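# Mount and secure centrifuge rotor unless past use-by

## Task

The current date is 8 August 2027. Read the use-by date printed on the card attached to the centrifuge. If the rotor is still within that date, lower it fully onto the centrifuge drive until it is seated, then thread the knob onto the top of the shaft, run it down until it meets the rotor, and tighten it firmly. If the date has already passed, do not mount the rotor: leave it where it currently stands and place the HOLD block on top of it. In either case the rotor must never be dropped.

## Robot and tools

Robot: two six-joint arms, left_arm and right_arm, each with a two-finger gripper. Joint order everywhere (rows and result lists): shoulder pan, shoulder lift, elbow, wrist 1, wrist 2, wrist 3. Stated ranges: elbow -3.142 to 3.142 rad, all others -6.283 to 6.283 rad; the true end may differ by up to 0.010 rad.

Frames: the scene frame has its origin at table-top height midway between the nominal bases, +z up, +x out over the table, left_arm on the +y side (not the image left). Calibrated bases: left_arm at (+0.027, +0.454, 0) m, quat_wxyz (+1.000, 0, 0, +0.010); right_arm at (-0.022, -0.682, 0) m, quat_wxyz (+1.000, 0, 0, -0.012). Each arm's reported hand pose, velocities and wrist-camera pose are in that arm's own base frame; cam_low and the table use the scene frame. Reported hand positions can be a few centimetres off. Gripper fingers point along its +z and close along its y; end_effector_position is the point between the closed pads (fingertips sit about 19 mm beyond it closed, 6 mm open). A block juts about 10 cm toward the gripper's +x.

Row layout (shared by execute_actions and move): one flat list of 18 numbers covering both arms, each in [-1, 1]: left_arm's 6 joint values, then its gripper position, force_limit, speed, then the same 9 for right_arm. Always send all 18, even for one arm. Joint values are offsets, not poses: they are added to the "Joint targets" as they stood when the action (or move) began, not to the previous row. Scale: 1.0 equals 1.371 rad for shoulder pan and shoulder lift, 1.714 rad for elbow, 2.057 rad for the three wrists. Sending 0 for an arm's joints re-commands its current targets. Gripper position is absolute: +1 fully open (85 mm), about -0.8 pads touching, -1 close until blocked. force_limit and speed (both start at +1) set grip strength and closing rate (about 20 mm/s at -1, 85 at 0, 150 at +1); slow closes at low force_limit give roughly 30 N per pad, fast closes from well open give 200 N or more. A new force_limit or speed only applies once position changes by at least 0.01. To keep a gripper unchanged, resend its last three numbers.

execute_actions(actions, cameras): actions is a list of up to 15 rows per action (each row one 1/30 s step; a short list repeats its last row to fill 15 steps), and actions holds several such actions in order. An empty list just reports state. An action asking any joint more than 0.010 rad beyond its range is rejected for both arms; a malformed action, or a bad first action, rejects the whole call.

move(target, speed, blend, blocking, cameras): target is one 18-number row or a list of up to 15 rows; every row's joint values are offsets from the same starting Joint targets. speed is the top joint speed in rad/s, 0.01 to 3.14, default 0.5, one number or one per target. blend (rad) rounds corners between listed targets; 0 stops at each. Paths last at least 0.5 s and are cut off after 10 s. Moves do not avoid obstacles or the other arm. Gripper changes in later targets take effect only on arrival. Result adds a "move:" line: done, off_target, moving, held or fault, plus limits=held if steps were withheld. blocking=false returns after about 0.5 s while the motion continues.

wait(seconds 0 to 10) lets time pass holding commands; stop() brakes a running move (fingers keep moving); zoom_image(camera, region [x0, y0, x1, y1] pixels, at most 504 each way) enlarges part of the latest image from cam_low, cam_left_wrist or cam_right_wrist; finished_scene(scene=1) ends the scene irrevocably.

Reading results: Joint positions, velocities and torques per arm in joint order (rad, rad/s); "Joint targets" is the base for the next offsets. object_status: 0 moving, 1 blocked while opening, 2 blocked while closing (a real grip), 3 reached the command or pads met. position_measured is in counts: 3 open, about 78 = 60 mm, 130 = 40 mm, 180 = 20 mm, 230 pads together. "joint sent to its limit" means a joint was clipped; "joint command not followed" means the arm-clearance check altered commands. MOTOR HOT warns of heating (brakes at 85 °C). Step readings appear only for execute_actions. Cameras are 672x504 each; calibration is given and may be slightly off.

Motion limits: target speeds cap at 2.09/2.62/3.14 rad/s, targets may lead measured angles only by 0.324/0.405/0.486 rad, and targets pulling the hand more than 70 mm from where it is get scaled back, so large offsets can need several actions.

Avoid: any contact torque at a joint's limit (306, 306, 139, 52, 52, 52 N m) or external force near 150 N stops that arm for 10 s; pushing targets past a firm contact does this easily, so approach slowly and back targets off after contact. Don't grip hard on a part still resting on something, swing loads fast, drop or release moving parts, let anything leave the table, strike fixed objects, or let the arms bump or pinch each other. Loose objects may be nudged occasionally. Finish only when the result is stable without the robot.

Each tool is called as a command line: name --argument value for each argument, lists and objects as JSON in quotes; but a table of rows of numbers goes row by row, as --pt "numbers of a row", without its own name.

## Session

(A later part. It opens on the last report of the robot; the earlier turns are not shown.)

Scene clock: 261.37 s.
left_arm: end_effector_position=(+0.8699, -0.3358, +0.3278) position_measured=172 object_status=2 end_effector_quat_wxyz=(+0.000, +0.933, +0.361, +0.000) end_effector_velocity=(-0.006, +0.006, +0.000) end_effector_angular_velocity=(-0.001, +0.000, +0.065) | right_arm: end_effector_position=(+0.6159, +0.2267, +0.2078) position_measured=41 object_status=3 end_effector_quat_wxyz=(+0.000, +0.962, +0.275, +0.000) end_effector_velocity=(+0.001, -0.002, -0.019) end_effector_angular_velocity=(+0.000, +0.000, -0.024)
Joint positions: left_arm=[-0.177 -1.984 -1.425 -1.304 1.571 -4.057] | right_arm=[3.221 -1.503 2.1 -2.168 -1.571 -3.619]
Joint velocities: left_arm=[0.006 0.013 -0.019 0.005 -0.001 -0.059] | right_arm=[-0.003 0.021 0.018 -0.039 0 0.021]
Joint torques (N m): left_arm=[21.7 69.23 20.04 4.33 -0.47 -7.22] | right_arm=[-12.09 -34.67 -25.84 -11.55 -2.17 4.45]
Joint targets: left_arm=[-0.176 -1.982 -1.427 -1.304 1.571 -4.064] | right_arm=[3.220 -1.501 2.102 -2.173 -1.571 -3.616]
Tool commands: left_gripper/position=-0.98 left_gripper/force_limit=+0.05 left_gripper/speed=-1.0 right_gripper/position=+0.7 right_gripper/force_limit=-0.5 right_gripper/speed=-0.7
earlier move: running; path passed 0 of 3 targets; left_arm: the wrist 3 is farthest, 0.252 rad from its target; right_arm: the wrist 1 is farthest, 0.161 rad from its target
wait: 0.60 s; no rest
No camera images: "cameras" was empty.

wait --seconds 0.7 --cameras '[]'

wait --seconds 0.7 --cameras '[]'

wait --seconds 0.7 --cameras '[]'

wait --seconds 0.7 --cameras '[]'

wait --seconds 2.0 --cameras '["cam_right_wrist", "cam_low"]'

Scene clock: 262.20 s.
left_arm: end_effector_position=(+0.8644, -0.3304, +0.3278) position_measured=172 object_status=2 end_effector_quat_wxyz=(+0.000, +0.922, +0.386, +0.000) end_effector_velocity=(-0.006, +0.007, +0.000) end_effector_angular_velocity=(+0.002, +0.000, +0.066) | right_arm: end_effector_position=(+0.6158, +0.2257, +0.1919) position_measured=41 object_status=3 end_effector_quat_wxyz=(+0.000, +0.964, +0.265, +0.000) end_effector_velocity=(+0.000, -0.001, -0.019) end_effector_angular_velocity=(+0.000, +0.000, -0.024)
Joint positions: left_arm=[-0.172 -1.973 -1.441 -1.299 1.571 -4.107] | right_arm=[3.219 -1.486 2.116 -2.201 -1.571 -3.6]
Joint velocities: left_arm=[0.006 0.013 -0.019 0.006 0.002 -0.06] | right_arm=[-0.001 0.021 0.018 -0.039 0 0.023]
Joint torques (N m): left_arm=[23.69 64.31 19.6 4.15 -0.3 -7.53] | right_arm=[-19.79 -29.2 -24.43 -12.69 -2.16 4.29]
Joint targets: left_arm=[-0.172 -1.971 -1.443 -1.299 1.571 -4.114] | right_arm=[3.219 -1.484 2.118 -2.205 -1.571 -3.597]
Tool commands: left_gripper/position=-0.98 left_gripper/force_limit=+0.05 left_gripper/speed=-1.0 right_gripper/position=+0.7 right_gripper/force_limit=-0.5 right_gripper/speed=-0.7
earlier move: running; path passed 1 of 3 targets; left_arm: the wrist 3 is farthest, 0.202 rad from its target; right_arm: the wrist 1 is farthest, 0.129 rad from its target
wait: 0.70 s; no rest
No camera images: "cameras" was empty.

Scene clock: 262.90 s.
left_arm: end_effector_position=(+0.8599, -0.3261, +0.3278) position_measured=172 object_status=2 end_effector_quat_wxyz=(+0.000, +0.913, +0.407, +0.000) end_effector_velocity=(-0.006, +0.007, +0.000) end_effector_angular_velocity=(+0.000, +0.000, +0.066) | right_arm: end_effector_position=(+0.6155, +0.2249, +0.1789) position_measured=41 object_status=3 end_effector_quat_wxyz=(+0.000, +0.967, +0.256, +0.000) end_effector_velocity=(-0.001, -0.001, -0.019) end_effector_angular_velocity=(+0.000, +0.001, -0.025)
Joint positions: left_arm=[-0.168 -1.963 -1.455 -1.295 1.571 -4.149] | right_arm=[3.218 -1.472 2.129 -2.227 -1.571 -3.584]
Joint velocities: left_arm=[0.006 0.013 -0.019 0.006 0 -0.06] | right_arm=[-0.002 0.021 0.019 -0.039 0 0.023]
Joint torques (N m): left_arm=[25.33 64.32 18.54 4.31 -0.34 -7.34] | right_arm=[-13.47 -30.98 -25.66 -12.58 -2.31 5.04]
Joint targets: left_arm=[-0.168 -1.962 -1.457 -1.295 1.571 -4.156] | right_arm=[3.218 -1.470 2.131 -2.232 -1.571 -3.582]
Tool commands: left_gripper/position=-0.98 left_gripper/force_limit=+0.05 left_gripper/speed=-1.0 right_gripper/position=+0.7 right_gripper/force_limit=-0.5 right_gripper/speed=-0.7
earlier move: running; path passed 1 of 3 targets; left_arm: the wrist 3 is farthest, 0.160 rad from its target; right_arm: the wrist 1 is farthest, 0.102 rad from its target
wait: 0.70 s; no rest
No camera images: "cameras" was empty.

Scene clock: 263.60 s.
left_arm: end_effector_position=(+0.8551, -0.3218, +0.3278) position_measured=172 object_status=2 end_effector_quat_wxyz=(+0.000, +0.904, +0.428, +0.000) end_effector_velocity=(-0.007, +0.005, +0.000) end_effector_angular_velocity=(+0.000, +0.000, +0.064) | right_arm: end_effector_position=(+0.6147, +0.2240, +0.1658) position_measured=41 object_status=3 end_effector_quat_wxyz=(+0.000, +0.969, +0.248, +0.000) end_effector_velocity=(-0.002, -0.001, -0.020) end_effector_angular_velocity=(+0.000, +0.002, -0.024)
Joint positions: left_arm=[-0.165 -1.954 -1.468 -1.291 1.571 -4.191] | right_arm=[3.217 -1.458 2.142 -2.254 -1.571 -3.568]
Joint velocities: left_arm=[0.004 0.014 -0.019 0.006 0 -0.06] | right_arm=[-0.001 0.022 0.019 -0.038 0 0.023]
Joint torques (N m): left_arm=[23.96 67.25 19.89 4 -0.29 -7.08] | right_arm=[-16.97 -29.63 -24.77 -11.8 -2.39 4.59]
Joint targets: left_arm=[-0.164 -1.952 -1.470 -1.291 1.571 -4.198] | right_arm=[3.216 -1.456 2.144 -2.259 -1.571 -3.566]
Tool commands: left_gripper/position=-0.98 left_gripper/force_limit=+0.05 left_gripper/speed=-1.0 right_gripper/position=+0.7 right_gripper/force_limit=-0.5 right_gripper/speed=-0.7
earlier move: running; path passed 1 of 3 targets; left_arm: the wrist 3 is farthest, 0.118 rad from its target; right_arm: the wrist 1 is farthest, 0.075 rad from its target
wait: 0.70 s; no rest
No camera images: "cameras" was empty.

Scene clock: 264.30 s.
left_arm: end_effector_position=(+0.8501, -0.3181, +0.3279) position_measured=172 object_status=2 end_effector_quat_wxyz=(+0.000, +0.894, +0.448, +0.000) end_effector_velocity=(-0.007, +0.005, +0.000) end_effector_angular_velocity=(-0.001, +0.000, +0.065) | right_arm: end_effector_position=(+0.6137, +0.2231, +0.1533) position_measured=41 object_status=3 end_effector_quat_wxyz=(+0.000, +0.971, +0.240, +0.000) end_effector_velocity=(-0.002, -0.002, -0.019) end_effector_angular_velocity=(+0.000, +0.001, -0.025)
Joint positions: left_arm=[-0.161 -1.944 -1.482 -1.287 1.571 -4.233] | right_arm=[3.215 -1.445 2.155 -2.281 -1.571 -3.553]
Joint velocities: left_arm=[0.005 0.014 -0.019 0.006 -0.001 -0.061] | right_arm=[-0.003 0.02 0.019 -0.038 0 0.022]
Joint torques (N m): left_arm=[14.57 67.14 18.3 2.86 -0.57 -7.34] | right_arm=[-15.35 -33.17 -23.7 -11.53 -2.43 4.77]
Joint targets: left_arm=[-0.161 -1.942 -1.484 -1.287 1.571 -4.240] | right_arm=[3.215 -1.442 2.157 -2.285 -1.571 -3.550]
Tool commands: left_gripper/position=-0.98 left_gripper/force_limit=+0.05 left_gripper/speed=-1.0 right_gripper/position=+0.7 right_gripper/force_limit=-0.5 right_gripper/speed=-0.7
earlier move: running; path passed 2 of 3 targets; left_arm: the wrist 3 is farthest, 0.076 rad from its target; right_arm: the wrist 1 is farthest, 0.049 rad from its target
wait: 0.70 s; no rest
No camera images: "cameras" was empty.

Scene clock: 265.80 s.
left_arm: end_effector_position=(+0.8409, -0.3115, +0.3278) position_measured=172 object_status=2 end_effector_quat_wxyz=(+0.000, +0.875, +0.485, +0.000) | right_arm: end_effector_position=(+0.6110, +0.2215, +0.1307) position_measured=41 object_status=3 end_effector_quat_wxyz=(+0.000, +0.974, +0.225, +0.000)
Joint positions: left_arm=[-0.156 -1.927 -1.506 -1.28 1.571 -4.309] | right_arm=[3.213 -1.42 2.178 -2.329 -1.571 -3.524]
Joint torques (N m): left_arm=[16.2 67.04 21.43 2.59 -0.15 -7.02] | right_arm=[-16.2 -32.16 -21.68 -11.64 -2.55 4.36]
Joint targets: left_arm=[-0.156 -1.927 -1.506 -1.280 1.571 -4.309] | right_arm=[3.213 -1.420 2.178 -2.329 -1.571 -3.524]
Tool commands: left_gripper/position=-0.98 left_gripper/force_limit=+0.05 left_gripper/speed=-1.0 right_gripper/position=+0.7 right_gripper/force_limit=-0.5 right_gripper/speed=-0.7
earlier move: done
wait: 1.50 of 2 s (the move ended)
camera_calibration:
cam_right_wrist: T_world_to_cam=[[0.44961, -0.893182, -0.00876692, -0.0692947], [-0.83687, -0.424654, 0.345425, 0.582824], [-0.31225, -0.14797, -0.938406, 0.476169], [0, 0, 0, 1]] pos_world=[0.667587, 0.256064, 0.24491]
Images, in order (width x height): cam_low 672x504, cam_right_wrist 672x504.

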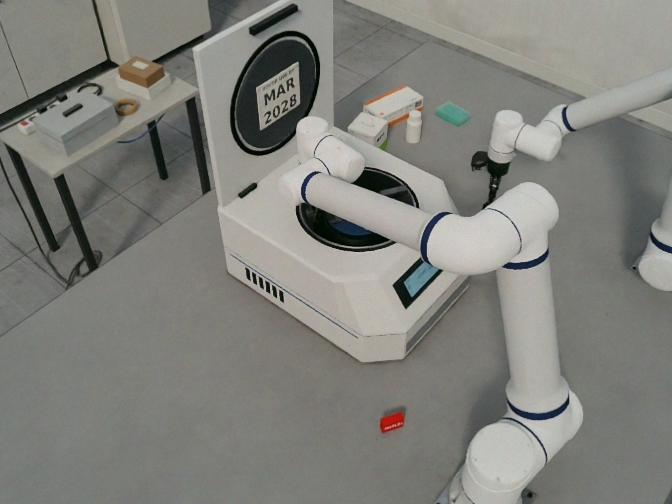

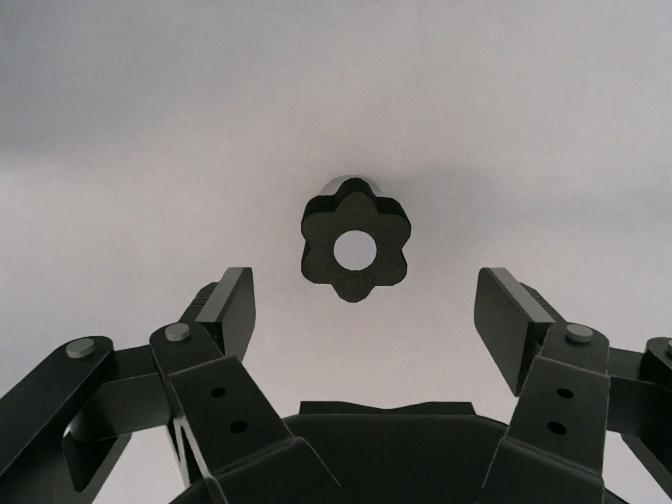

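zoom_image --camera "cam_right_wrist" --region '[290, 165, 425, 310]'

Scaled by 3.476.

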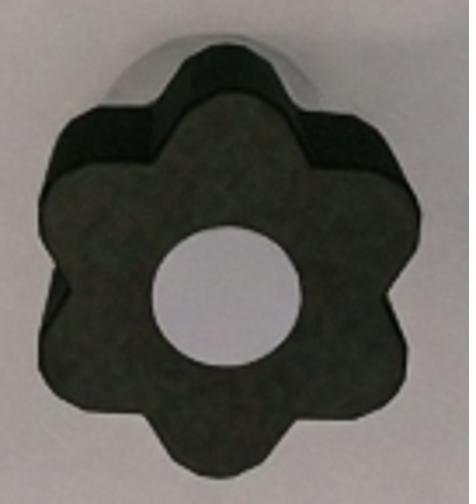

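move --pt "0.005369 0.022223 -0.024428 0.005543 0 -0.064300 -0.98 0.05 -1 0.000188 -0.000123 0.000120 -0.000018 0 0.130588 0.7 -0.5 -0.7" --pt "0.008724 0.044577 -0.048436 0.010649 0 -0.129943 -0.98 0.05 -1 0.000380 -0.000249 0.000243 -0.000037 0 0.263909 0.7 -0.5 -0.7" --pt "0.009794 0.061185 -0.065908 0.014138 0 -0.180138 -0.98 0.05 -1 0.000527 -0.000345 0.000338 -0.000051 0 0.365898 0.7 -0.5 -0.7" --pt "0.008833 0.085954 -0.091364 0.018841 0 -0.258840 -0.98 0.05 -1 0.000757 -0.000496 0.000485 -0.000073 0 0.525716 0.7 -0.5 -0.7" --speed 0.16 --blend '[0.02, 0.02, 0.02, 0]' --blocking false --cameras '[]'

wait --seconds 1.0 --cameras '[]'

wait --seconds 1.0 --cameras '[]'

wait --seconds 1.0 --cameras '[]'

wait --seconds 1.0 --cameras '[]'

wait --seconds 4.0 --cameras '["cam_right_wrist", "cam_left_wrist"]'

Scene clock: 272.20 s.
left_arm: end_effector_position=(+0.8371, -0.3094, +0.3279) position_measured=172 object_status=2 end_effector_quat_wxyz=(+0.000, +0.867, +0.498, +0.000) end_effector_velocity=(-0.010, +0.005, +0.000) end_effector_angular_velocity=(+0.001, +0.000, +0.082) | right_arm: end_effector_position=(+0.6109, +0.2215, +0.1306) position_measured=41 object_status=3 end_effector_quat_wxyz=(+0.000, +0.981, +0.196, +0.000) end_effector_velocity=(+0.000, +0.000, +0.000) end_effector_angular_velocity=(+0.000, -0.001, -0.157)
Joint positions: left_arm=[-0.154 -1.92 -1.516 -1.278 1.571 -4.339] | right_arm=[3.213 -1.42 2.178 -2.329 -1.571 -3.465]
Joint velocities: left_arm=[0.004 0.018 -0.025 0.007 0 -0.078] | right_arm=[0 0 0 0 0 0.158]
Joint torques (N m): left_arm=[3.74 66.83 21.56 2.06 -0.51 -6.4] | right_arm=[-8.35 -36.97 -21.89 -11.58 -2.78 4.98]
Joint targets: left_arm=[-0.153 -1.918 -1.518 -1.277 1.571 -4.347] | right_arm=[3.213 -1.420 2.178 -2.329 -1.571 -3.447]
Tool commands: left_gripper/position=-0.98 left_gripper/force_limit=+0.05 left_gripper/speed=-1.0 right_gripper/position=+0.7 right_gripper/force_limit=-0.5 right_gripper/speed=-0.7
move: running; path passed 0 of 4 targets; left_arm: the wrist 3 is farthest, 0.503 rad from its target; right_arm: the wrist 3 is farthest, 1.022 rad from its target
No camera images: "cameras" was empty.

Scene clock: 273.20 s.
left_arm: end_effector_position=(+0.8269, -0.3041, +0.3279) position_measured=172 object_status=2 end_effector_quat_wxyz=(+0.000, +0.846, +0.534, +0.000) end_effector_velocity=(-0.010, +0.005, +0.000) end_effector_angular_velocity=(-0.001, +0.000, +0.084) | right_arm: end_effector_position=(+0.6108, +0.2216, +0.1306) position_measured=41 object_status=3 end_effector_quat_wxyz=(+0.000, +0.993, +0.117, +0.000) end_effector_velocity=(+0.000, +0.000, +0.000) end_effector_angular_velocity=(+0.000, -0.001, -0.160)
Joint positions: left_arm=[-0.15 -1.902 -1.54 -1.271 1.571 -4.417] | right_arm=[3.213 -1.42 2.178 -2.329 -1.571 -3.305]
Joint velocities: left_arm=[0.004 0.018 -0.025 0.007 -0.001 -0.08] | right_arm=[-0.001 0 -0.001 0 0 0.159]
Joint torques (N m): left_arm=[-7.31 74.78 22.91 1.82 -1.64 -6.47] | right_arm=[7.96 -54.45 -22.3 -11.6 -2.69 5.39]
Joint targets: left_arm=[-0.149 -1.900 -1.543 -1.270 1.571 -4.426] | right_arm=[3.213 -1.420 2.178 -2.329 -1.571 -3.287]
Tool commands: left_gripper/position=-0.98 left_gripper/force_limit=+0.05 left_gripper/speed=-1.0 right_gripper/position=+0.7 right_gripper/force_limit=-0.5 right_gripper/speed=-0.7
earlier move: running; path passed 0 of 4 targets; left_arm: the wrist 3 is farthest, 0.424 rad from its target; right_arm: the wrist 3 is farthest, 0.862 rad from its target
wait: 1.00 s; no rest
No camera images: "cameras" was empty.

Scene clock: 274.20 s.
left_arm: end_effector_position=(+0.8165, -0.2997, +0.3279) position_measured=172 object_status=2 end_effector_quat_wxyz=(+0.000, +0.823, +0.568, +0.000) end_effector_velocity=(-0.011, +0.003, +0.000) end_effector_angular_velocity=(+0.000, +0.000, +0.080) | right_arm: end_effector_position=(+0.6107, +0.2217, +0.1306) position_measured=41 object_status=3 end_effector_quat_wxyz=(+0.000, +0.999, +0.038, +0.000) end_effector_velocity=(+0.000, +0.001, +0.001) end_effector_angular_velocity=(+0.000, -0.002, -0.160)
Joint positions: left_arm=[-0.146 -1.884 -1.565 -1.265 1.571 -4.496] | right_arm=[3.213 -1.42 2.178 -2.329 -1.571 -3.145]
Joint velocities: left_arm=[0.002 0.018 -0.024 0.006 -0.001 -0.078] | right_arm=[0.001 -0.002 0 0 0 0.162]
Joint torques (N m): left_arm=[-21.09 73.67 24.29 2.48 -3.53 -6.88] | right_arm=[8.35 -54.34 -21.27 -11.6 -2.76 4.86]
Joint targets: left_arm=[-0.146 -1.882 -1.567 -1.264 1.571 -4.505] | right_arm=[3.213 -1.420 2.178 -2.329 -1.571 -3.127]
Tool commands: left_gripper/position=-0.98 left_gripper/force_limit=+0.05 left_gripper/speed=-1.0 right_gripper/position=+0.7 right_gripper/force_limit=-0.5 right_gripper/speed=-0.7
earlier move: running; path passed 1 of 4 targets; left_arm: the wrist 3 is farthest, 0.346 rad from its target; right_arm: the wrist 3 is farthest, 0.703 rad from its target
wait: 1.00 s; no rest
No camera images: "cameras" was empty.

Scene clock: 275.20 s.
left_arm: end_effector_position=(+0.8058, -0.2959, +0.3279) position_measured=172 object_status=2 end_effector_quat_wxyz=(+0.000, +0.799, +0.601, +0.000) end_effector_velocity=(-0.011, +0.003, +0.000) end_effector_angular_velocity=(+0.000, +0.001, +0.081) | right_arm: end_effector_position=(+0.6106, +0.2218, +0.1306) position_measured=41 object_status=3 end_effector_quat_wxyz=(+0.000, +0.999, -0.042, +0.000) end_effector_velocity=(+0.000, -0.001, +0.001) end_effector_angular_velocity=(+0.000, -0.001, -0.161)
Joint positions: left_arm=[-0.144 -1.866 -1.589 -1.259 1.571 -4.575] | right_arm=[3.214 -1.42 2.178 -2.329 -1.571 -2.985]
Joint velocities: left_arm=[0.002 0.018 -0.023 0.005 0 -0.079] | right_arm=[-0.002 -0.001 0 0 0 0.16]
Joint torques (N m): left_arm=[-15.73 77.42 22.71 2.3 -6.35 -5.77] | right_arm=[8.49 -54.54 -21.7 -11.64 -2.75 5.1]
Joint targets: left_arm=[-0.144 -1.864 -1.591 -1.258 1.571 -4.583] | right_arm=[3.214 -1.420 2.178 -2.329 -1.571 -2.967]
Tool commands: left_gripper/position=-0.98 left_gripper/force_limit=+0.05 left_gripper/speed=-1.0 right_gripper/position=+0.7 right_gripper/force_limit=-0.5 right_gripper/speed=-0.7
earlier move: running; path passed 1 of 4 targets; left_arm: the wrist 3 is farthest, 0.267 rad from its target; right_arm: the wrist 3 is farthest, 0.543 rad from its target
wait: 1.00 s; no rest
No camera images: "cameras" was empty.

Scene clock: 276.20 s.
left_arm: end_effector_position=(+0.7951, -0.2933, +0.3279) position_measured=172 object_status=2 end_effector_quat_wxyz=(+0.000, +0.775, +0.632, +0.000) end_effector_velocity=(-0.011, +0.002, +0.000) end_effector_angular_velocity=(+0.001, -0.001, +0.079) | right_arm: end_effector_position=(+0.6105, +0.2219, +0.1306) position_measured=41 object_status=3 end_effector_quat_wxyz=(+0.000, +0.993, -0.122, +0.000) end_effector_velocity=(+0.000, +0.000, +0.000) end_effector_angular_velocity=(+0.000, -0.001, -0.160)
Joint positions: left_arm=[-0.143 -1.848 -1.612 -1.253 1.571 -4.653] | right_arm=[3.214 -1.42 2.178 -2.329 -1.571 -2.826]
Joint velocities: left_arm=[0 0.017 -0.023 0.006 0.001 -0.079] | right_arm=[0 -0.001 0.001 0 0 0.16]
Joint torques (N m): left_arm=[-31.47 75.15 28.37 3.31 -8.33 -6.94] | right_arm=[7.86 -53.62 -21.63 -11.63 -2.68 5.11]
Joint targets: left_arm=[-0.142 -1.847 -1.614 -1.252 1.571 -4.662] | right_arm=[3.214 -1.420 2.179 -2.329 -1.571 -2.807]
Tool commands: left_gripper/position=-0.98 left_gripper/force_limit=+0.05 left_gripper/speed=-1.0 right_gripper/position=+0.7 right_gripper/force_limit=-0.5 right_gripper/speed=-0.7
earlier move: running; path passed 2 of 4 targets; left_arm: the wrist 3 is farthest, 0.188 rad from its target; right_arm: the wrist 3 is farthest, 0.383 rad from its target
wait: 1.00 s; no rest
No camera images: "cameras" was empty.

Scene clock: 278.90 s.
left_arm: end_effector_position=(+0.7693, -0.2904, +0.3280) position_measured=172 object_status=2 end_effector_quat_wxyz=(+0.000, +0.712, +0.702, +0.000) | right_arm: end_effector_position=(+0.6102, +0.2221, +0.1306) position_measured=41 object_status=3 end_effector_quat_wxyz=(+0.000, +0.951, -0.308, +0.000)
Joint positions: left_arm=[-0.143 -1.809 -1.663 -1.242 1.571 -4.842] | right_arm=[3.214 -1.42 2.179 -2.329 -1.571 -2.443]
Joint torques (N m): left_arm=[-46.1 71 35.74 4.58 -10.12 -6.28] | right_arm=[8.64 -53.87 -22.09 -11.5 -2.75 4.58]
Joint targets: left_arm=[-0.143 -1.809 -1.663 -1.242 1.571 -4.842] | right_arm=[3.214 -1.420 2.179 -2.329 -1.571 -2.442]
Tool commands: left_gripper/position=-0.98 left_gripper/force_limit=+0.05 left_gripper/speed=-1.0 right_gripper/position=+0.7 right_gripper/force_limit=-0.5 right_gripper/speed=-0.7
earlier move: done
wait: 2.70 of 4 s (the move ended)
camera_calibration:
cam_left_wrist: T_world_to_cam=[[0.999655, -0.0196553, -0.0174212, -0.758167], [-0.0123659, -0.937399, 0.348038, -0.358018], [-0.0231714, -0.347703, -0.937319, 0.354594], [0, 0, 0, 1]] pos_world=[0.761694, -0.227214, 0.443763]
cam_right_wrist: T_world_to_cam=[[-0.576091, -0.817337, -0.00890112, 0.54062], [-0.768999, 0.538266, 0.344834, 0.327279], [-0.277055, 0.205501, -0.938621, 0.376037], [0, 0, 0, 1]] pos_world=[0.667307, 0.18843, 0.244912]
Images, in order (width x height): cam_left_wrist 672x504, cam_right_wrist 672x504.

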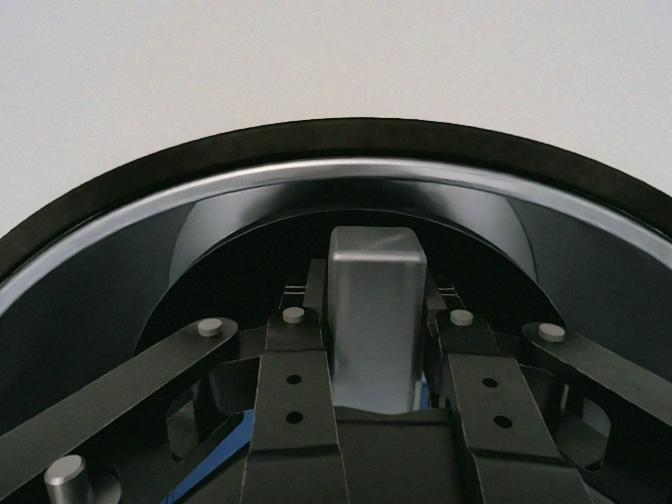

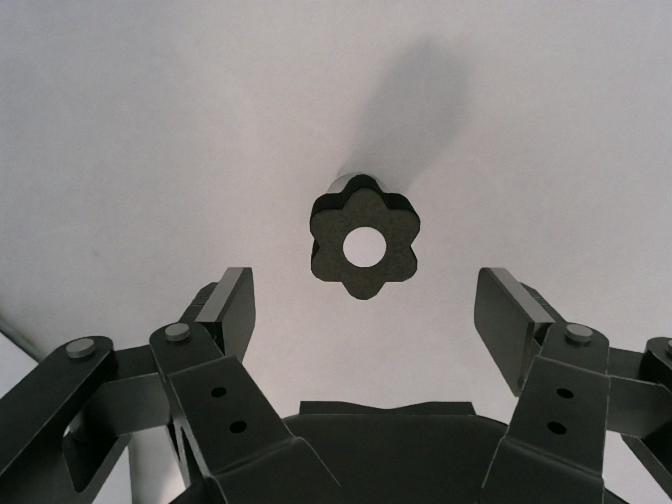

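zoom_image --camera "cam_right_wrist" --region '[300, 165, 435, 310]'

Scaled by 3.476.

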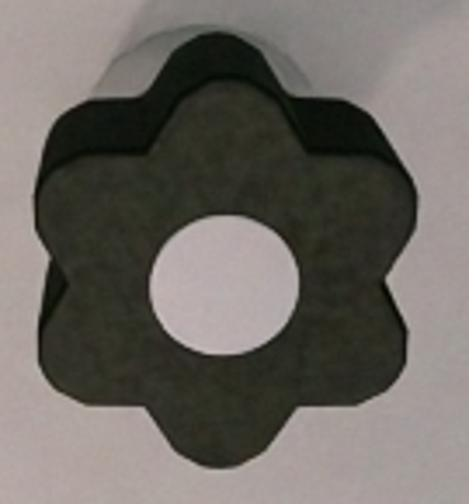

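move --pt "0 0 0 0 0 0 0.0 0.05 -0.5 0 0 0 0 0 0 0.7 -0.5 -0.7" --pt "0.047029 0.013579 -0.017982 0.005933 -0.084848 0.031345 0.0 0.05 -0.5 -0.001609 -0.003796 0.003695 -0.000549 0 -0.001072 0.7 -0.5 -0.7" --pt "0.093668 0.026486 -0.043703 0.018763 -0.169697 0.062430 0.0 0.05 -0.5 -0.001609 0.038399 0.019690 -0.042000 0 -0.001072 0.7 -0.5 -0.7" --pt "0.093668 0.026486 -0.043703 0.018763 -0.169697 0.062430 0.0 0.05 -0.5 -0.001609 0.079934 0.031524 -0.079544 0 -0.001072 0.7 -0.5 -0.7" --speed '[0.15, 0.15, 0.15, 0.1]' --blend '[0, 0.01, 0.01, 0]' --cameras '["cam_right_wrist", "cam_left_wrist"]'

Scene clock: 286.33 s.
left_arm: end_effector_position=(+0.7694, -0.2840, +0.3289) position_measured=129 object_status=3 end_effector_quat_wxyz=(+0.122, +0.701, +0.691, -0.124) | right_arm: end_effector_position=(+0.6072, +0.2205, +0.0547) position_measured=41 object_status=3 end_effector_quat_wxyz=(+0.000, +0.951, -0.308, +0.000)
Joint positions: left_arm=[-0.015 -1.772 -1.738 -1.203 1.222 -4.713] | right_arm=[3.212 -1.311 2.233 -2.493 -1.571 -2.445]
Joint torques (N m): left_arm=[18.68 101.34 63.31 6.35 -2.57 4.1] | right_arm=[-14.32 -33.84 -17.11 -11.23 -2.58 -4.84]
Joint targets: left_arm=[-0.015 -1.772 -1.738 -1.203 1.222 -4.713] | right_arm=[3.212 -1.311 2.233 -2.493 -1.571 -2.445]
move: done
camera_calibration:
cam_left_wrist: T_world_to_cam=[[0.999575, -0.0250702, -0.0148738, -0.76042], [-0.00946573, -0.761744, 0.647809, -0.403266], [-0.0275707, -0.647393, -0.761658, 0.218146], [0, 0, 0, 1]] pos_world=[0.762294, -0.185024, 0.416082]
cam_right_wrist: T_world_to_cam=[[-0.576238, -0.817232, -0.00898167, 0.536942], [-0.768924, 0.538386, 0.344815, 0.35186], [-0.276958, 0.205602, -0.938628, 0.304184], [0, 0, 0, 1]] pos_world=[0.664206, 0.18683, 0.169011]
Images, in order (width x height): cam_left_wrist 672x504, cam_right_wrist 672x504.

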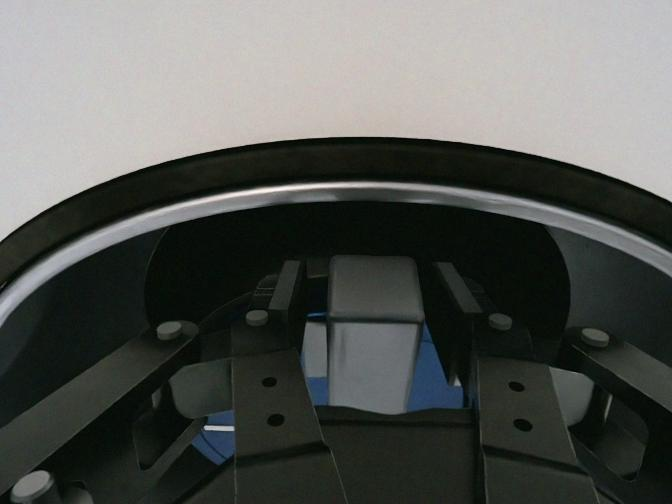

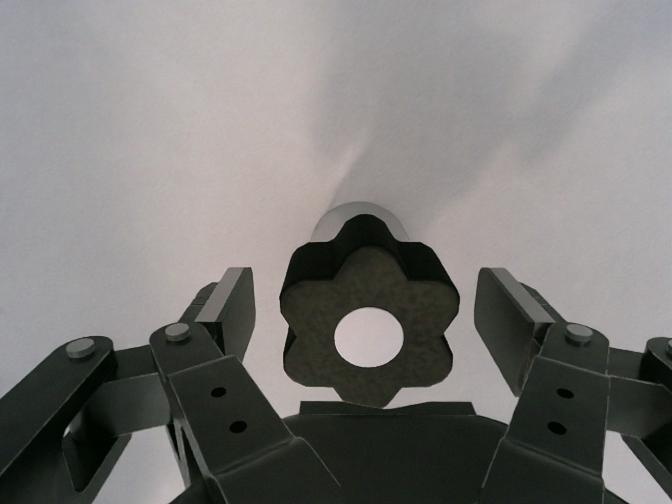

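move --pt "0.004931 0.002140 -0.002105 0.000328 0 0.003286 0.0 0.05 -0.5 0 0 0 0 0 0 -1 -0.8 -1" --pt "0.004931 0.002140 -0.002105 0.000328 0 0.003286 -0.98 0.05 -1 0 0 0 0 0 0 -1 -0.8 -1" --speed 0.05 --cameras '["cam_right_wrist", "cam_left_wrist"]'

Scene clock: 290.93 s.
left_arm: end_effector_position=(+0.7694, -0.2788, +0.3289) position_measured=171 object_status=0 end_effector_quat_wxyz=(+0.122, +0.701, +0.691, -0.123) | right_arm: end_effector_position=(+0.6072, +0.2205, +0.0546) position_measured=109 object_status=2 end_effector_quat_wxyz=(+0.000, +0.951, -0.308, +0.000)
Joint positions: left_arm=[-0.008 -1.769 -1.741 -1.202 1.222 -4.707] | right_arm=[3.212 -1.311 2.233 -2.493 -1.571 -2.445]
Joint torques (N m): left_arm=[15.3 96.51 62.87 6.31 -2.19 3.16] | right_arm=[-5.88 -35.89 -17.47 -1.57 -2.7 -4.63]
Joint targets: left_arm=[-0.008 -1.769 -1.741 -1.202 1.222 -4.707] | right_arm=[3.212 -1.311 2.233 -2.493 -1.571 -2.445]
move: done
camera_calibration:
cam_left_wrist: T_world_to_cam=[[0.999619, -0.0246243, -0.0124977, -0.761029], [-0.0106651, -0.761732, 0.647805, -0.398313], [-0.0254716, -0.647424, -0.761704, 0.219985], [0, 0, 0, 1]] pos_world=[0.762094, -0.179724, 0.416082]
cam_right_wrist: T_world_to_cam=[[-0.576222, -0.817245, -0.00892782, 0.536923], [-0.768903, 0.538369, 0.344887, 0.351871], [-0.27705, 0.205596, -0.938602, 0.304148], [0, 0, 0, 1]] pos_world=[0.664206, 0.18683, 0.168911]
Images, in order (width x height): cam_left_wrist 672x504, cam_right_wrist 672x504.

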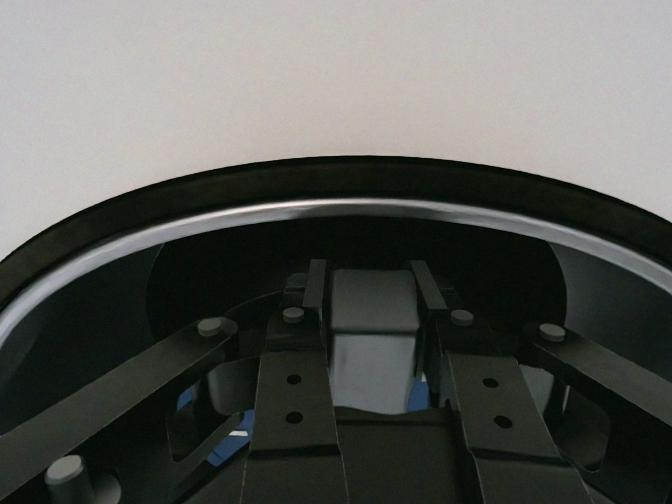

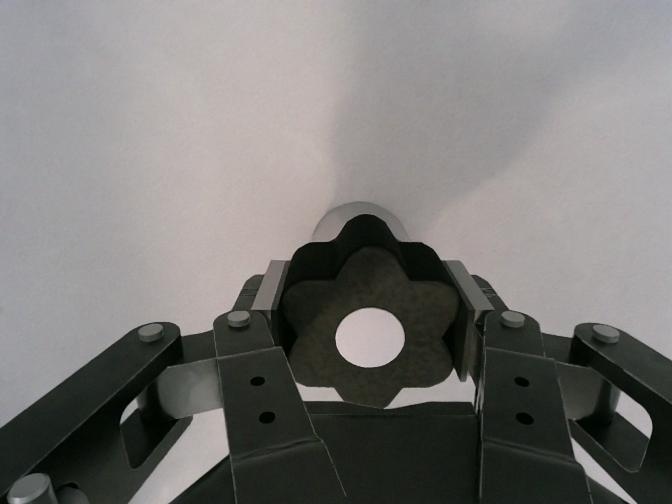

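move --pt "0 0 0 0 0 0 -0.98 0.05 -1 0 -0.213212 -0.126137 0.247210 0 0 -1 -0.8 -1" --pt "0 0 0 0 0 0 -0.98 0.05 -1 0.373854 0.349047 -0.971621 0.576964 0 0.249175 -1 -0.8 -1" --speed '[0.3, 0.5]' --blend '[0.08, 0]' --cameras '["cam_right_wrist", "cam_low"]'

Scene clock: 298.73 s.
left_arm: end_effector_position=(+0.7694, -0.2788, +0.3289) position_measured=172 object_status=2 end_effector_quat_wxyz=(+0.122, +0.701, +0.691, -0.123) | right_arm: end_effector_position=(+0.8068, +0.7444, +0.5194) position_measured=109 object_status=2 end_effector_quat_wxyz=(+0.000, +0.951, -0.308, +0.000)
Joint positions: left_arm=[-0.008 -1.769 -1.741 -1.202 1.222 -4.707] | right_arm=[3.725 -0.832 0.567 -1.306 -1.571 -1.932]
Joint torques (N m): left_arm=[1.43 69.93 66.55 1.41 -1.42 -2.91] | right_arm=[9.94 -82.55 -50.54 -1.83 -2.61 4.28]
Joint targets: left_arm=[-0.008 -1.769 -1.741 -1.202 1.222 -4.707] | right_arm=[3.725 -0.832 0.567 -1.306 -1.571 -1.932]
move: done
camera_calibration:
cam_right_wrist: T_world_to_cam=[[-0.576141, -0.817298, -0.00923562, 1.08441], [-0.769075, 0.538253, 0.344685, 0.0633491], [-0.276739, 0.20569, -0.938673, 0.687707], [0, 0, 0, 1]] pos_world=[0.863807, 0.71073, 0.633711]
Images, in order (width x height): cam_low 672x504, cam_right_wrist 672x504.

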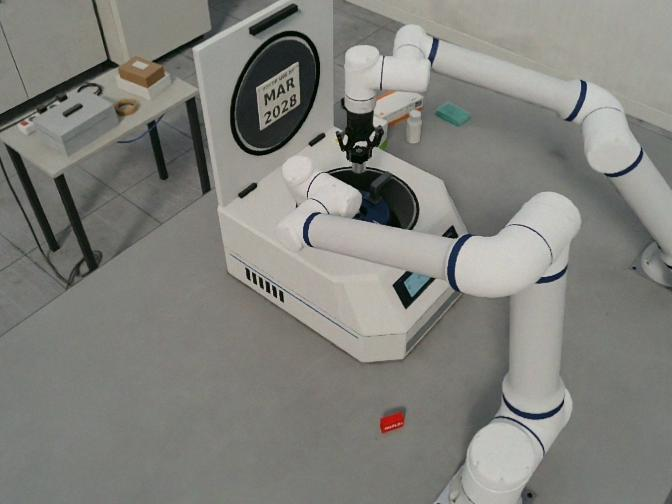

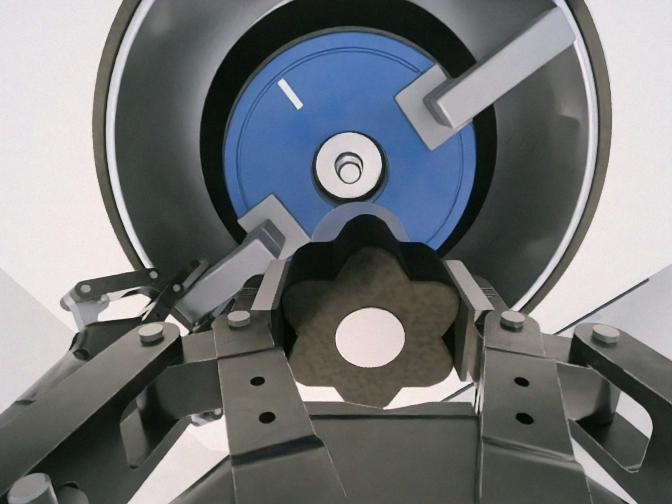

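zoom_image --camera "cam_right_wrist" --region '[305, 120, 395, 215]'

zoom_image --camera "cam_right_wrist" --region '[326, 145, 374, 193]'

Scaled by 5.305.

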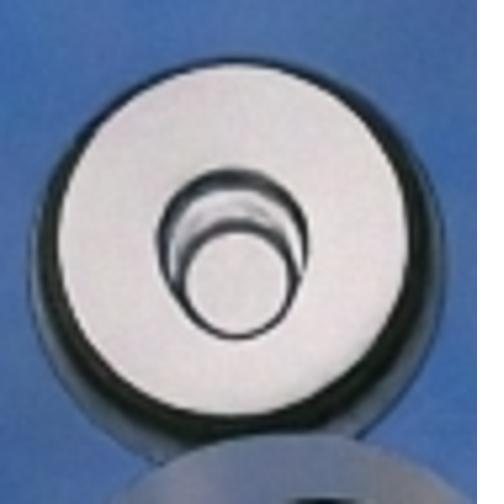

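Scaled by 10.500.

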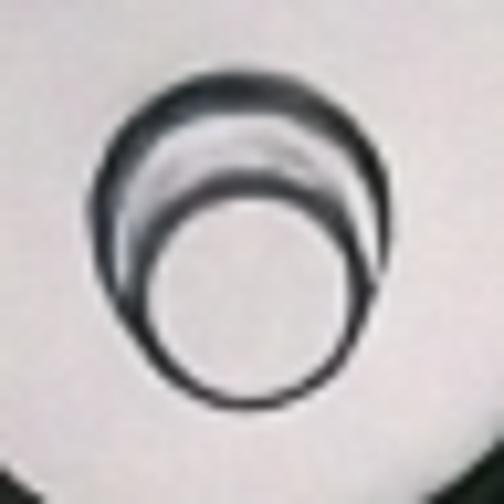

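move --target '[0,0,0,0,0,0,-0.98,0.05,-1, 0.000117,0.003379,-0.004723,0.001684,0,-0.643920,-1,-0.8,-1]' --speed 0.6 --cameras '["cam_right_wrist"]'

zoom_image --camera "cam_right_wrist" --region '[326, 145, 374, 193]'

Scene clock: 302.73 s.
left_arm: end_effector_position=(+0.7694, -0.2788, +0.3289) position_measured=172 object_status=2 end_effector_quat_wxyz=(+0.122, +0.701, +0.691, -0.123) | right_arm: end_effector_position=(+0.8079, +0.7455, +0.5193) position_measured=109 object_status=2 end_effector_quat_wxyz=(+0.000, +0.940, +0.342, +0.000)
Joint positions: left_arm=[-0.008 -1.769 -1.741 -1.202 1.222 -4.707] | right_arm=[3.725 -0.827 0.559 -1.303 -1.571 -3.257]
Joint torques (N m): left_arm=[1.73 70.21 68.3 1.65 -0.64 -3.58] | right_arm=[8.45 -81.8 -51.34 -2.27 -2.42 -4.62]
Joint targets: left_arm=[-0.008 -1.769 -1.741 -1.202 1.222 -4.707] | right_arm=[3.725 -0.827 0.559 -1.303 -1.571 -3.257]
move: done
camera_calibration:
cam_right_wrist: T_world_to_cam=[[0.652254, -0.757951, -0.00871827, 0.0489595], [-0.709407, -0.614451, 0.345241, 0.874481], [-0.267032, -0.219, -0.938474, 0.996395], [0, 0, 0, 1]] pos_world=[0.854499, 0.792644, 0.633611]
Images, in order (width x height): cam_right_wrist 672x504.

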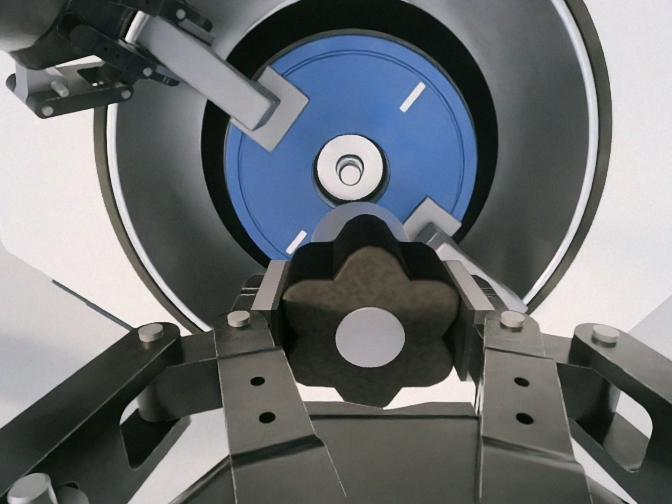

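Scaled by 10.500.

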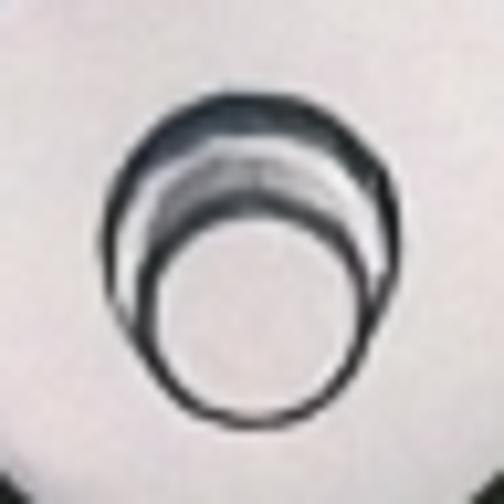

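move --pt "0 0 0 0 0 0 -0.98 0.05 -1 0 -0.032001 0.168069 -0.118715 0 0 -1 -0.8 -1" --pt "0 0 0 0 0 0 -0.98 0.05 -1 0 -0.031340 0.208015 -0.152441 0 0 -1 -0.8 -1" --speed '[0.2, 0.1]' --blend '[0.03, 0]' --cameras '["cam_right_wrist", "cam_left_wrist"]'

Scene clock: 308.17 s.
left_arm: end_effector_position=(+0.7694, -0.2788, +0.3289) position_measured=172 object_status=2 end_effector_quat_wxyz=(+0.122, +0.701, +0.691, -0.123) | right_arm: end_effector_position=(+0.8079, +0.7455, +0.3597) position_measured=109 object_status=2 end_effector_quat_wxyz=(+0.000, +0.940, +0.342, +0.000)
Joint positions: left_arm=[-0.008 -1.769 -1.741 -1.202 1.222 -4.707] | right_arm=[3.725 -0.87 0.915 -1.616 -1.571 -3.257]
Joint torques (N m): left_arm=[2.34 71.25 71.1 1.86 0.28 -3.31] | right_arm=[5.49 -81.27 -35.52 -12.52 -2.59 -4.73]
Joint targets: left_arm=[-0.008 -1.769 -1.741 -1.202 1.222 -4.707] | right_arm=[3.725 -0.870 0.916 -1.616 -1.571 -3.257]
move: done
camera_calibration:
cam_left_wrist: T_world_to_cam=[[0.99962, -0.0245482, -0.0125625, -0.760989], [-0.0105652, -0.761734, 0.647804, -0.398389], [-0.0254716, -0.647425, -0.761704, 0.219985], [0, 0, 0, 1]] pos_world=[0.762094, -0.179724, 0.416082]
cam_right_wrist: T_world_to_cam=[[0.652417, -0.75781, -0.00873055, 0.0473241], [-0.709292, -0.614623, 0.345172, 0.929652], [-0.266941, -0.219003, -0.938499, 0.846551], [0, 0, 0, 1]] pos_world=[0.854499, 0.792645, 0.474011]
Images, in order (width x height): cam_left_wrist 672x504, cam_right_wrist 672x504.

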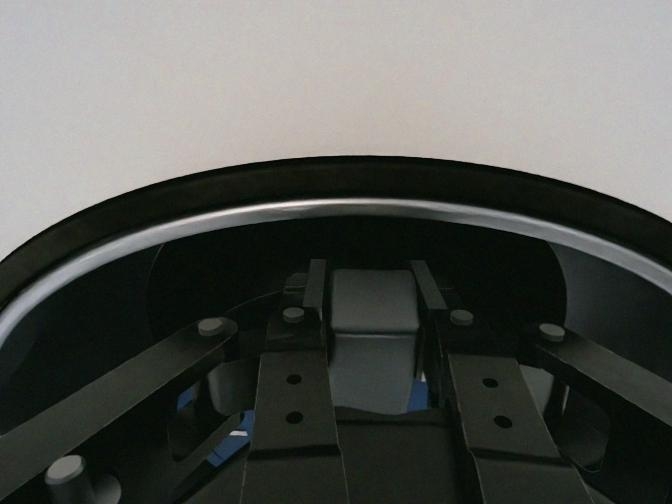

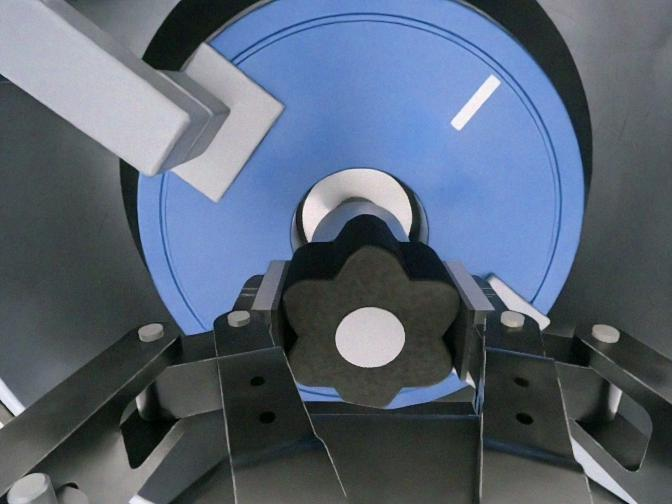

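move --target '[0,0,0,0,0,0,-0.98,0.05,-1, 0,0.001183,0.012723,-0.011390,0,0,-1,-0.8,-1]' --speed 0.012 --cameras '[]'

Scene clock: 310.90 s.
left_arm: end_effector_position=(+0.7694, -0.2788, +0.3289) position_measured=172 object_status=2 end_effector_quat_wxyz=(+0.122, +0.701, +0.691, -0.123) | right_arm: end_effector_position=(+0.8079, +0.7455, +0.3457) position_measured=109 object_status=2 end_effector_quat_wxyz=(+0.000, +0.940, +0.342, +0.000)
Joint positions: left_arm=[-0.008 -1.769 -1.741 -1.202 1.222 -4.707] | right_arm=[3.725 -0.869 0.937 -1.64 -1.571 -3.257]
Joint torques (N m): left_arm=[4.65 70.18 72.41 1.88 0.63 -3.39] | right_arm=[3.65 -82.08 -34.31 -12.66 -2.35 -4.57]
Joint targets: left_arm=[-0.008 -1.769 -1.741 -1.202 1.222 -4.707] | right_arm=[3.725 -0.869 0.937 -1.640 -1.571 -3.257]
move: done
No camera images: "cameras" was empty.

move --target '[0,0,0,0,0,0,-0.98,0.05,-1, 0,0.000233,0.001739,-0.001604,0,0,-1,-0.8,-1]' --speed 0.01 --cameras '[]'

move --target '[0,0,0,0,0,0,-0.98,0.05,-1, 0,0.000175,0.001304,-0.001203,0,0,-1,-0.8,-1]' --speed 0.01 --cameras '[]'

Scene clock: 311.87 s.
left_arm: end_effector_position=(+0.7694, -0.2788, +0.3289) position_measured=172 object_status=2 end_effector_quat_wxyz=(+0.122, +0.701, +0.691, -0.123) | right_arm: end_effector_position=(+0.8079, +0.7455, +0.3436) position_measured=109 object_status=2 end_effector_quat_wxyz=(+0.000, +0.940, +0.342, +0.000)
Joint positions: left_arm=[-0.008 -1.769 -1.741 -1.202 1.222 -4.707] | right_arm=[3.725 -0.868 0.94 -1.643 -1.571 -3.257]
Joint torques (N m): left_arm=[3.34 70.27 72.38 1.62 1.05 -3.72] | right_arm=[2.57 -80.86 -34.83 -11.97 -2.44 -4.52]
Joint targets: left_arm=[-0.008 -1.769 -1.741 -1.202 1.222 -4.707] | right_arm=[3.725 -0.868 0.940 -1.643 -1.571 -3.257]
move: done
No camera images: "cameras" was empty.

Scene clock: 312.57 s.
left_arm: end_effector_position=(+0.7694, -0.2788, +0.3289) position_measured=172 object_status=2 end_effector_quat_wxyz=(+0.122, +0.701, +0.691, -0.123) | right_arm: end_effector_position=(+0.8079, +0.7455, +0.3421) position_measured=109 object_status=2 end_effector_quat_wxyz=(+0.000, +0.940, +0.342, +0.000)
Joint positions: left_arm=[-0.008 -1.769 -1.741 -1.202 1.222 -4.707] | right_arm=[3.725 -0.868 0.943 -1.645 -1.571 -3.257]
Joint torques (N m): left_arm=[3.31 68.95 72.6 1.63 1.04 -3.39] | right_arm=[3.24 -81.63 -34.26 -12.67 -2.34 -4.8]
Joint targets: left_arm=[-0.008 -1.769 -1.741 -1.202 1.222 -4.707] | right_arm=[3.725 -0.868 0.943 -1.646 -1.571 -3.257]
move: done
No camera images: "cameras" was empty.

move --target '[0,0,0,0,0,0,-0.98,0.05,-1, 0,0.000175,0.001304,-0.001203,0,0,-1,-0.8,-1]' --speed 0.01 --cameras '[]'

move --target '[0,0,0,0,0,0,-0.98,0.05,-1, 0,0.000117,0.000869,-0.000802,0,0,-1,-0.8,-1]' --speed 0.01 --cameras '[]'

move --target '[0,0,0,0,0,0,-0.98,0.05,-1, 0,0.000117,0.000869,-0.000802,0,0,-1,-0.8,-1]' --speed 0.01 --cameras '[]'

Scene clock: 313.50 s.
left_arm: end_effector_position=(+0.7694, -0.2788, +0.3289) position_measured=172 object_status=2 end_effector_quat_wxyz=(+0.122, +0.701, +0.691, -0.123) | right_arm: end_effector_position=(+0.8080, +0.7455, +0.3406) position_measured=109 object_status=2 end_effector_quat_wxyz=(+0.000, +0.940, +0.342, +0.000)
Joint positions: left_arm=[-0.008 -1.769 -1.741 -1.202 1.222 -4.707] | right_arm=[3.725 -0.868 0.945 -1.648 -1.571 -3.257]
Joint torques (N m): left_arm=[4.69 72.26 74.81 1.89 1.2 -3.07] | right_arm=[0.82 -81.17 -34.64 -12.45 -2.58 -4.68]
Joint targets: left_arm=[-0.008 -1.769 -1.741 -1.202 1.222 -4.707] | right_arm=[3.725 -0.868 0.945 -1.648 -1.571 -3.257]
move: done
No camera images: "cameras" was empty.

Scene clock: 314.20 s.
left_arm: end_effector_position=(+0.7694, -0.2788, +0.3289) position_measured=172 object_status=2 end_effector_quat_wxyz=(+0.122, +0.701, +0.691, -0.123) | right_arm: end_effector_position=(+0.8080, +0.7455, +0.3396) position_measured=109 object_status=2 end_effector_quat_wxyz=(+0.000, +0.940, +0.342, +0.000)
Joint positions: left_arm=[-0.008 -1.769 -1.741 -1.202 1.222 -4.707] | right_arm=[3.725 -0.868 0.946 -1.65 -1.571 -3.257]
Joint torques (N m): left_arm=[3 69.01 74.1 1.39 0.85 -3.74] | right_arm=[1.18 -80.84 -34 -12.25 -2.61 -4.66]
Joint targets: left_arm=[-0.008 -1.769 -1.741 -1.202 1.222 -4.707] | right_arm=[3.725 -0.868 0.946 -1.650 -1.571 -3.257]
move: done
No camera images: "cameras" was empty.

Scene clock: 314.90 s.
left_arm: end_effector_position=(+0.7694, -0.2788, +0.3289) position_measured=172 object_status=2 end_effector_quat_wxyz=(+0.122, +0.701, +0.691, -0.123) | right_arm: end_effector_position=(+0.8080, +0.7455, +0.3386) position_measured=109 object_status=2 end_effector_quat_wxyz=(+0.000, +0.940, +0.342, +0.000)
Joint positions: left_arm=[-0.008 -1.769 -1.741 -1.202 1.222 -4.707] | right_arm=[3.725 -0.867 0.948 -1.651 -1.571 -3.257]
Joint torques (N m): left_arm=[4.21 69.93 73.94 1.4 1.13 -3.28] | right_arm=[0.22 -81.28 -34.53 -12.37 -2.26 -4.58]
Joint targets: left_arm=[-0.008 -1.769 -1.741 -1.202 1.222 -4.707] | right_arm=[3.725 -0.867 0.948 -1.651 -1.571 -3.257]
move: done
No camera images: "cameras" was empty.

move --target '[0,0,0,0,0,0,-0.98,0.05,-1, 0,0.000175,0.001304,-0.001203,0,0,-1,-0.8,-1]' --speed 0.01 --cameras '[]'

move --target '[0,0,0,0,0,0,-0.98,0.05,-1, 0,0.000175,0.001304,-0.001203,0,0,-1,-0.8,-1]' --speed 0.01 --cameras '[]'

move --target '[0,0,0,0,0,0,-0.98,0.05,-1, 0,0.000175,0.001304,-0.001203,0,0,-1,-0.8,-1]' --speed 0.01 --cameras '["cam_right_wrist"]'

Scene clock: 315.90 s.
left_arm: end_effector_position=(+0.7694, -0.2788, +0.3289) position_measured=172 object_status=2 end_effector_quat_wxyz=(+0.122, +0.701, +0.691, -0.123) | right_arm: end_effector_position=(+0.8080, +0.7455, +0.3371) position_measured=109 object_status=2 end_effector_quat_wxyz=(+0.000, +0.940, +0.342, +0.000)
Joint positions: left_arm=[-0.008 -1.769 -1.741 -1.202 1.222 -4.707] | right_arm=[3.725 -0.867 0.95 -1.654 -1.571 -3.257]
Joint torques (N m): left_arm=[0.81 70.73 75.49 1.72 1.02 -3.49] | right_arm=[-0.55 -80.78 -34.52 -12.33 -2.27 -4.62]
Joint targets: left_arm=[-0.008 -1.769 -1.741 -1.202 1.222 -4.707] | right_arm=[3.725 -0.867 0.950 -1.654 -1.571 -3.257]
move: done
No camera images: "cameras" was empty.

Scene clock: 316.60 s.
left_arm: end_effector_position=(+0.7694, -0.2788, +0.3289) position_measured=172 object_status=2 end_effector_quat_wxyz=(+0.122, +0.701, +0.691, -0.123) | right_arm: end_effector_position=(+0.8079, +0.7455, +0.3356) position_measured=109 object_status=2 end_effector_quat_wxyz=(+0.000, +0.940, +0.342, +0.000)
Joint positions: left_arm=[-0.008 -1.769 -1.741 -1.202 1.222 -4.707] | right_arm=[3.725 -0.867 0.952 -1.656 -1.571 -3.257]
Joint torques (N m): left_arm=[2.78 69.91 75.15 1.95 1.02 -3.62] | right_arm=[-1.82 -80.58 -34.81 -12.51 -2.37 -4.58]
Joint targets: left_arm=[-0.008 -1.769 -1.741 -1.202 1.222 -4.707] | right_arm=[3.725 -0.867 0.952 -1.656 -1.571 -3.257]
move: done
No camera images: "cameras" was empty.

Scene clock: 317.30 s.
left_arm: end_effector_position=(+0.7694, -0.2788, +0.3289) position_measured=172 object_status=2 end_effector_quat_wxyz=(+0.122, +0.701, +0.691, -0.123) | right_arm: end_effector_position=(+0.8079, +0.7455, +0.3341) position_measured=109 object_status=2 end_effector_quat_wxyz=(+0.000, +0.940, +0.342, +0.000)
Joint positions: left_arm=[-0.008 -1.769 -1.741 -1.202 1.222 -4.707] | right_arm=[3.725 -0.867 0.955 -1.659 -1.571 -3.257]
Joint torques (N m): left_arm=[4.05 69.7 74.36 1.6 0.89 -3.2] | right_arm=[-1.39 -80.85 -35.11 -12.44 -2.29 -4.54]
Joint targets: left_arm=[-0.008 -1.769 -1.741 -1.202 1.222 -4.707] | right_arm=[3.725 -0.867 0.955 -1.659 -1.571 -3.257]
move: done
camera_calibration:
cam_right_wrist: T_world_to_cam=[[0.652419, -0.757808, -0.00872043, 0.0470918], [-0.709257, -0.614594, 0.345296, 0.93838], [-0.267027, -0.219093, -0.938453, 0.822649], [0, 0, 0, 1]] pos_world=[0.854499, 0.792645, 0.44841]
Images, in order (width x height): cam_right_wrist 672x504.

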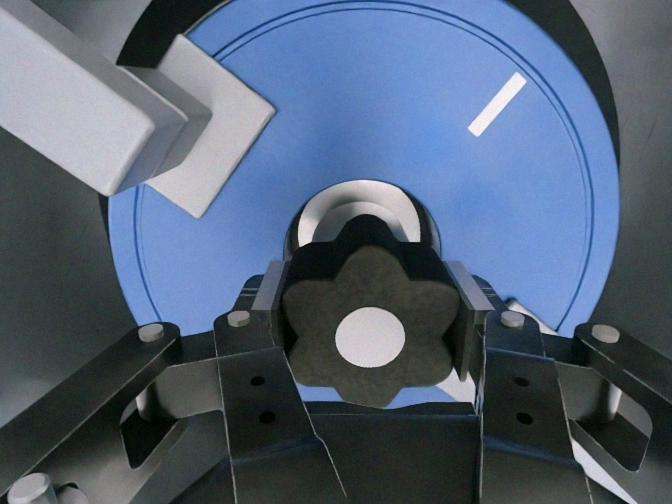

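move --target '[0,0,0,0,0,0,-0.98,0.05,-1, 0,0.000175,0.001304,-0.001203,0,0,-1,-0.8,-1]' --speed 0.01 --cameras '[]'

move --target '[0,0,0,0,0,0,-0.98,0.05,-1, 0,0.000117,0.000869,-0.000802,0,0,-1,-0.8,-1]' --speed 0.01 --cameras '[]'

move --target '[0,0,0,0,0,0,-0.98,0.05,-1, 0,0.000117,0.000869,-0.000802,0,0,-1,-0.8,-1]' --speed 0.01 --cameras '[]'

Scene clock: 318.30 s.
left_arm: end_effector_position=(+0.7694, -0.2788, +0.3289) position_measured=172 object_status=2 end_effector_quat_wxyz=(+0.122, +0.701, +0.691, -0.123) | right_arm: end_effector_position=(+0.8079, +0.7455, +0.3326) position_measured=109 object_status=2 end_effector_quat_wxyz=(+0.000, +0.940, +0.342, +0.000)
Joint positions: left_arm=[-0.008 -1.769 -1.741 -1.202 1.222 -4.707] | right_arm=[3.725 -0.867 0.957 -1.661 -1.571 -3.257]
Joint torques (N m): left_arm=[0.45 67.78 77.2 1.66 0.81 -3.47] | right_arm=[-3.26 -82.07 -33.79 -12.48 -2.52 -4.66]
Joint targets: left_arm=[-0.008 -1.769 -1.741 -1.202 1.222 -4.707] | right_arm=[3.725 -0.867 0.957 -1.661 -1.571 -3.257]
move: done
No camera images: "cameras" was empty.

Scene clock: 319.00 s.
left_arm: end_effector_position=(+0.7694, -0.2788, +0.3289) position_measured=172 object_status=2 end_effector_quat_wxyz=(+0.122, +0.701, +0.691, -0.123) | right_arm: end_effector_position=(+0.8079, +0.7455, +0.3316) position_measured=109 object_status=2 end_effector_quat_wxyz=(+0.000, +0.940, +0.342, +0.000)
Joint positions: left_arm=[-0.008 -1.769 -1.741 -1.202 1.222 -4.707] | right_arm=[3.725 -0.866 0.958 -1.663 -1.571 -3.257]
Joint torques (N m): left_arm=[4.91 71.64 75.54 1.47 1.09 -3.61] | right_arm=[-3.57 -77.91 -30.84 -12.96 -2.46 -4.6]
Joint targets: left_arm=[-0.008 -1.769 -1.741 -1.202 1.222 -4.707] | right_arm=[3.725 -0.866 0.958 -1.663 -1.571 -3.257]
move: done
No camera images: "cameras" was empty.

Scene clock: 319.70 s.
left_arm: end_effector_position=(+0.7694, -0.2788, +0.3289) position_measured=172 object_status=2 end_effector_quat_wxyz=(+0.122, +0.701, +0.691, -0.123) | right_arm: end_effector_position=(+0.8079, +0.7454, +0.3306) position_measured=109 object_status=2 end_effector_quat_wxyz=(+0.000, +0.940, +0.342, +0.000) end_effector_velocity=(-0.001, -0.003, -0.004) end_effector_angular_velocity=(-0.003, +0.005, -0.001)
Joint positions: left_arm=[-0.008 -1.769 -1.741 -1.202 1.222 -4.707] | right_arm=[3.725 -0.866 0.96 -1.664 -1.571 -3.257]
Joint velocities: left_arm=[within noise] | right_arm=[-0.002 0 0.007 0 0 0]
Joint torques (N m): left_arm=[3.4 70.68 76.65 1.72 1.16 -3.17] | right_arm=[-3.65 -64.72 -24.28 -9.87 -1.45 -4.62]
Joint targets: left_arm=[-0.008 -1.769 -1.741 -1.202 1.222 -4.707] | right_arm=[3.725 -0.866 0.960 -1.664 -1.571 -3.257]
move: done
No camera images: "cameras" was empty.


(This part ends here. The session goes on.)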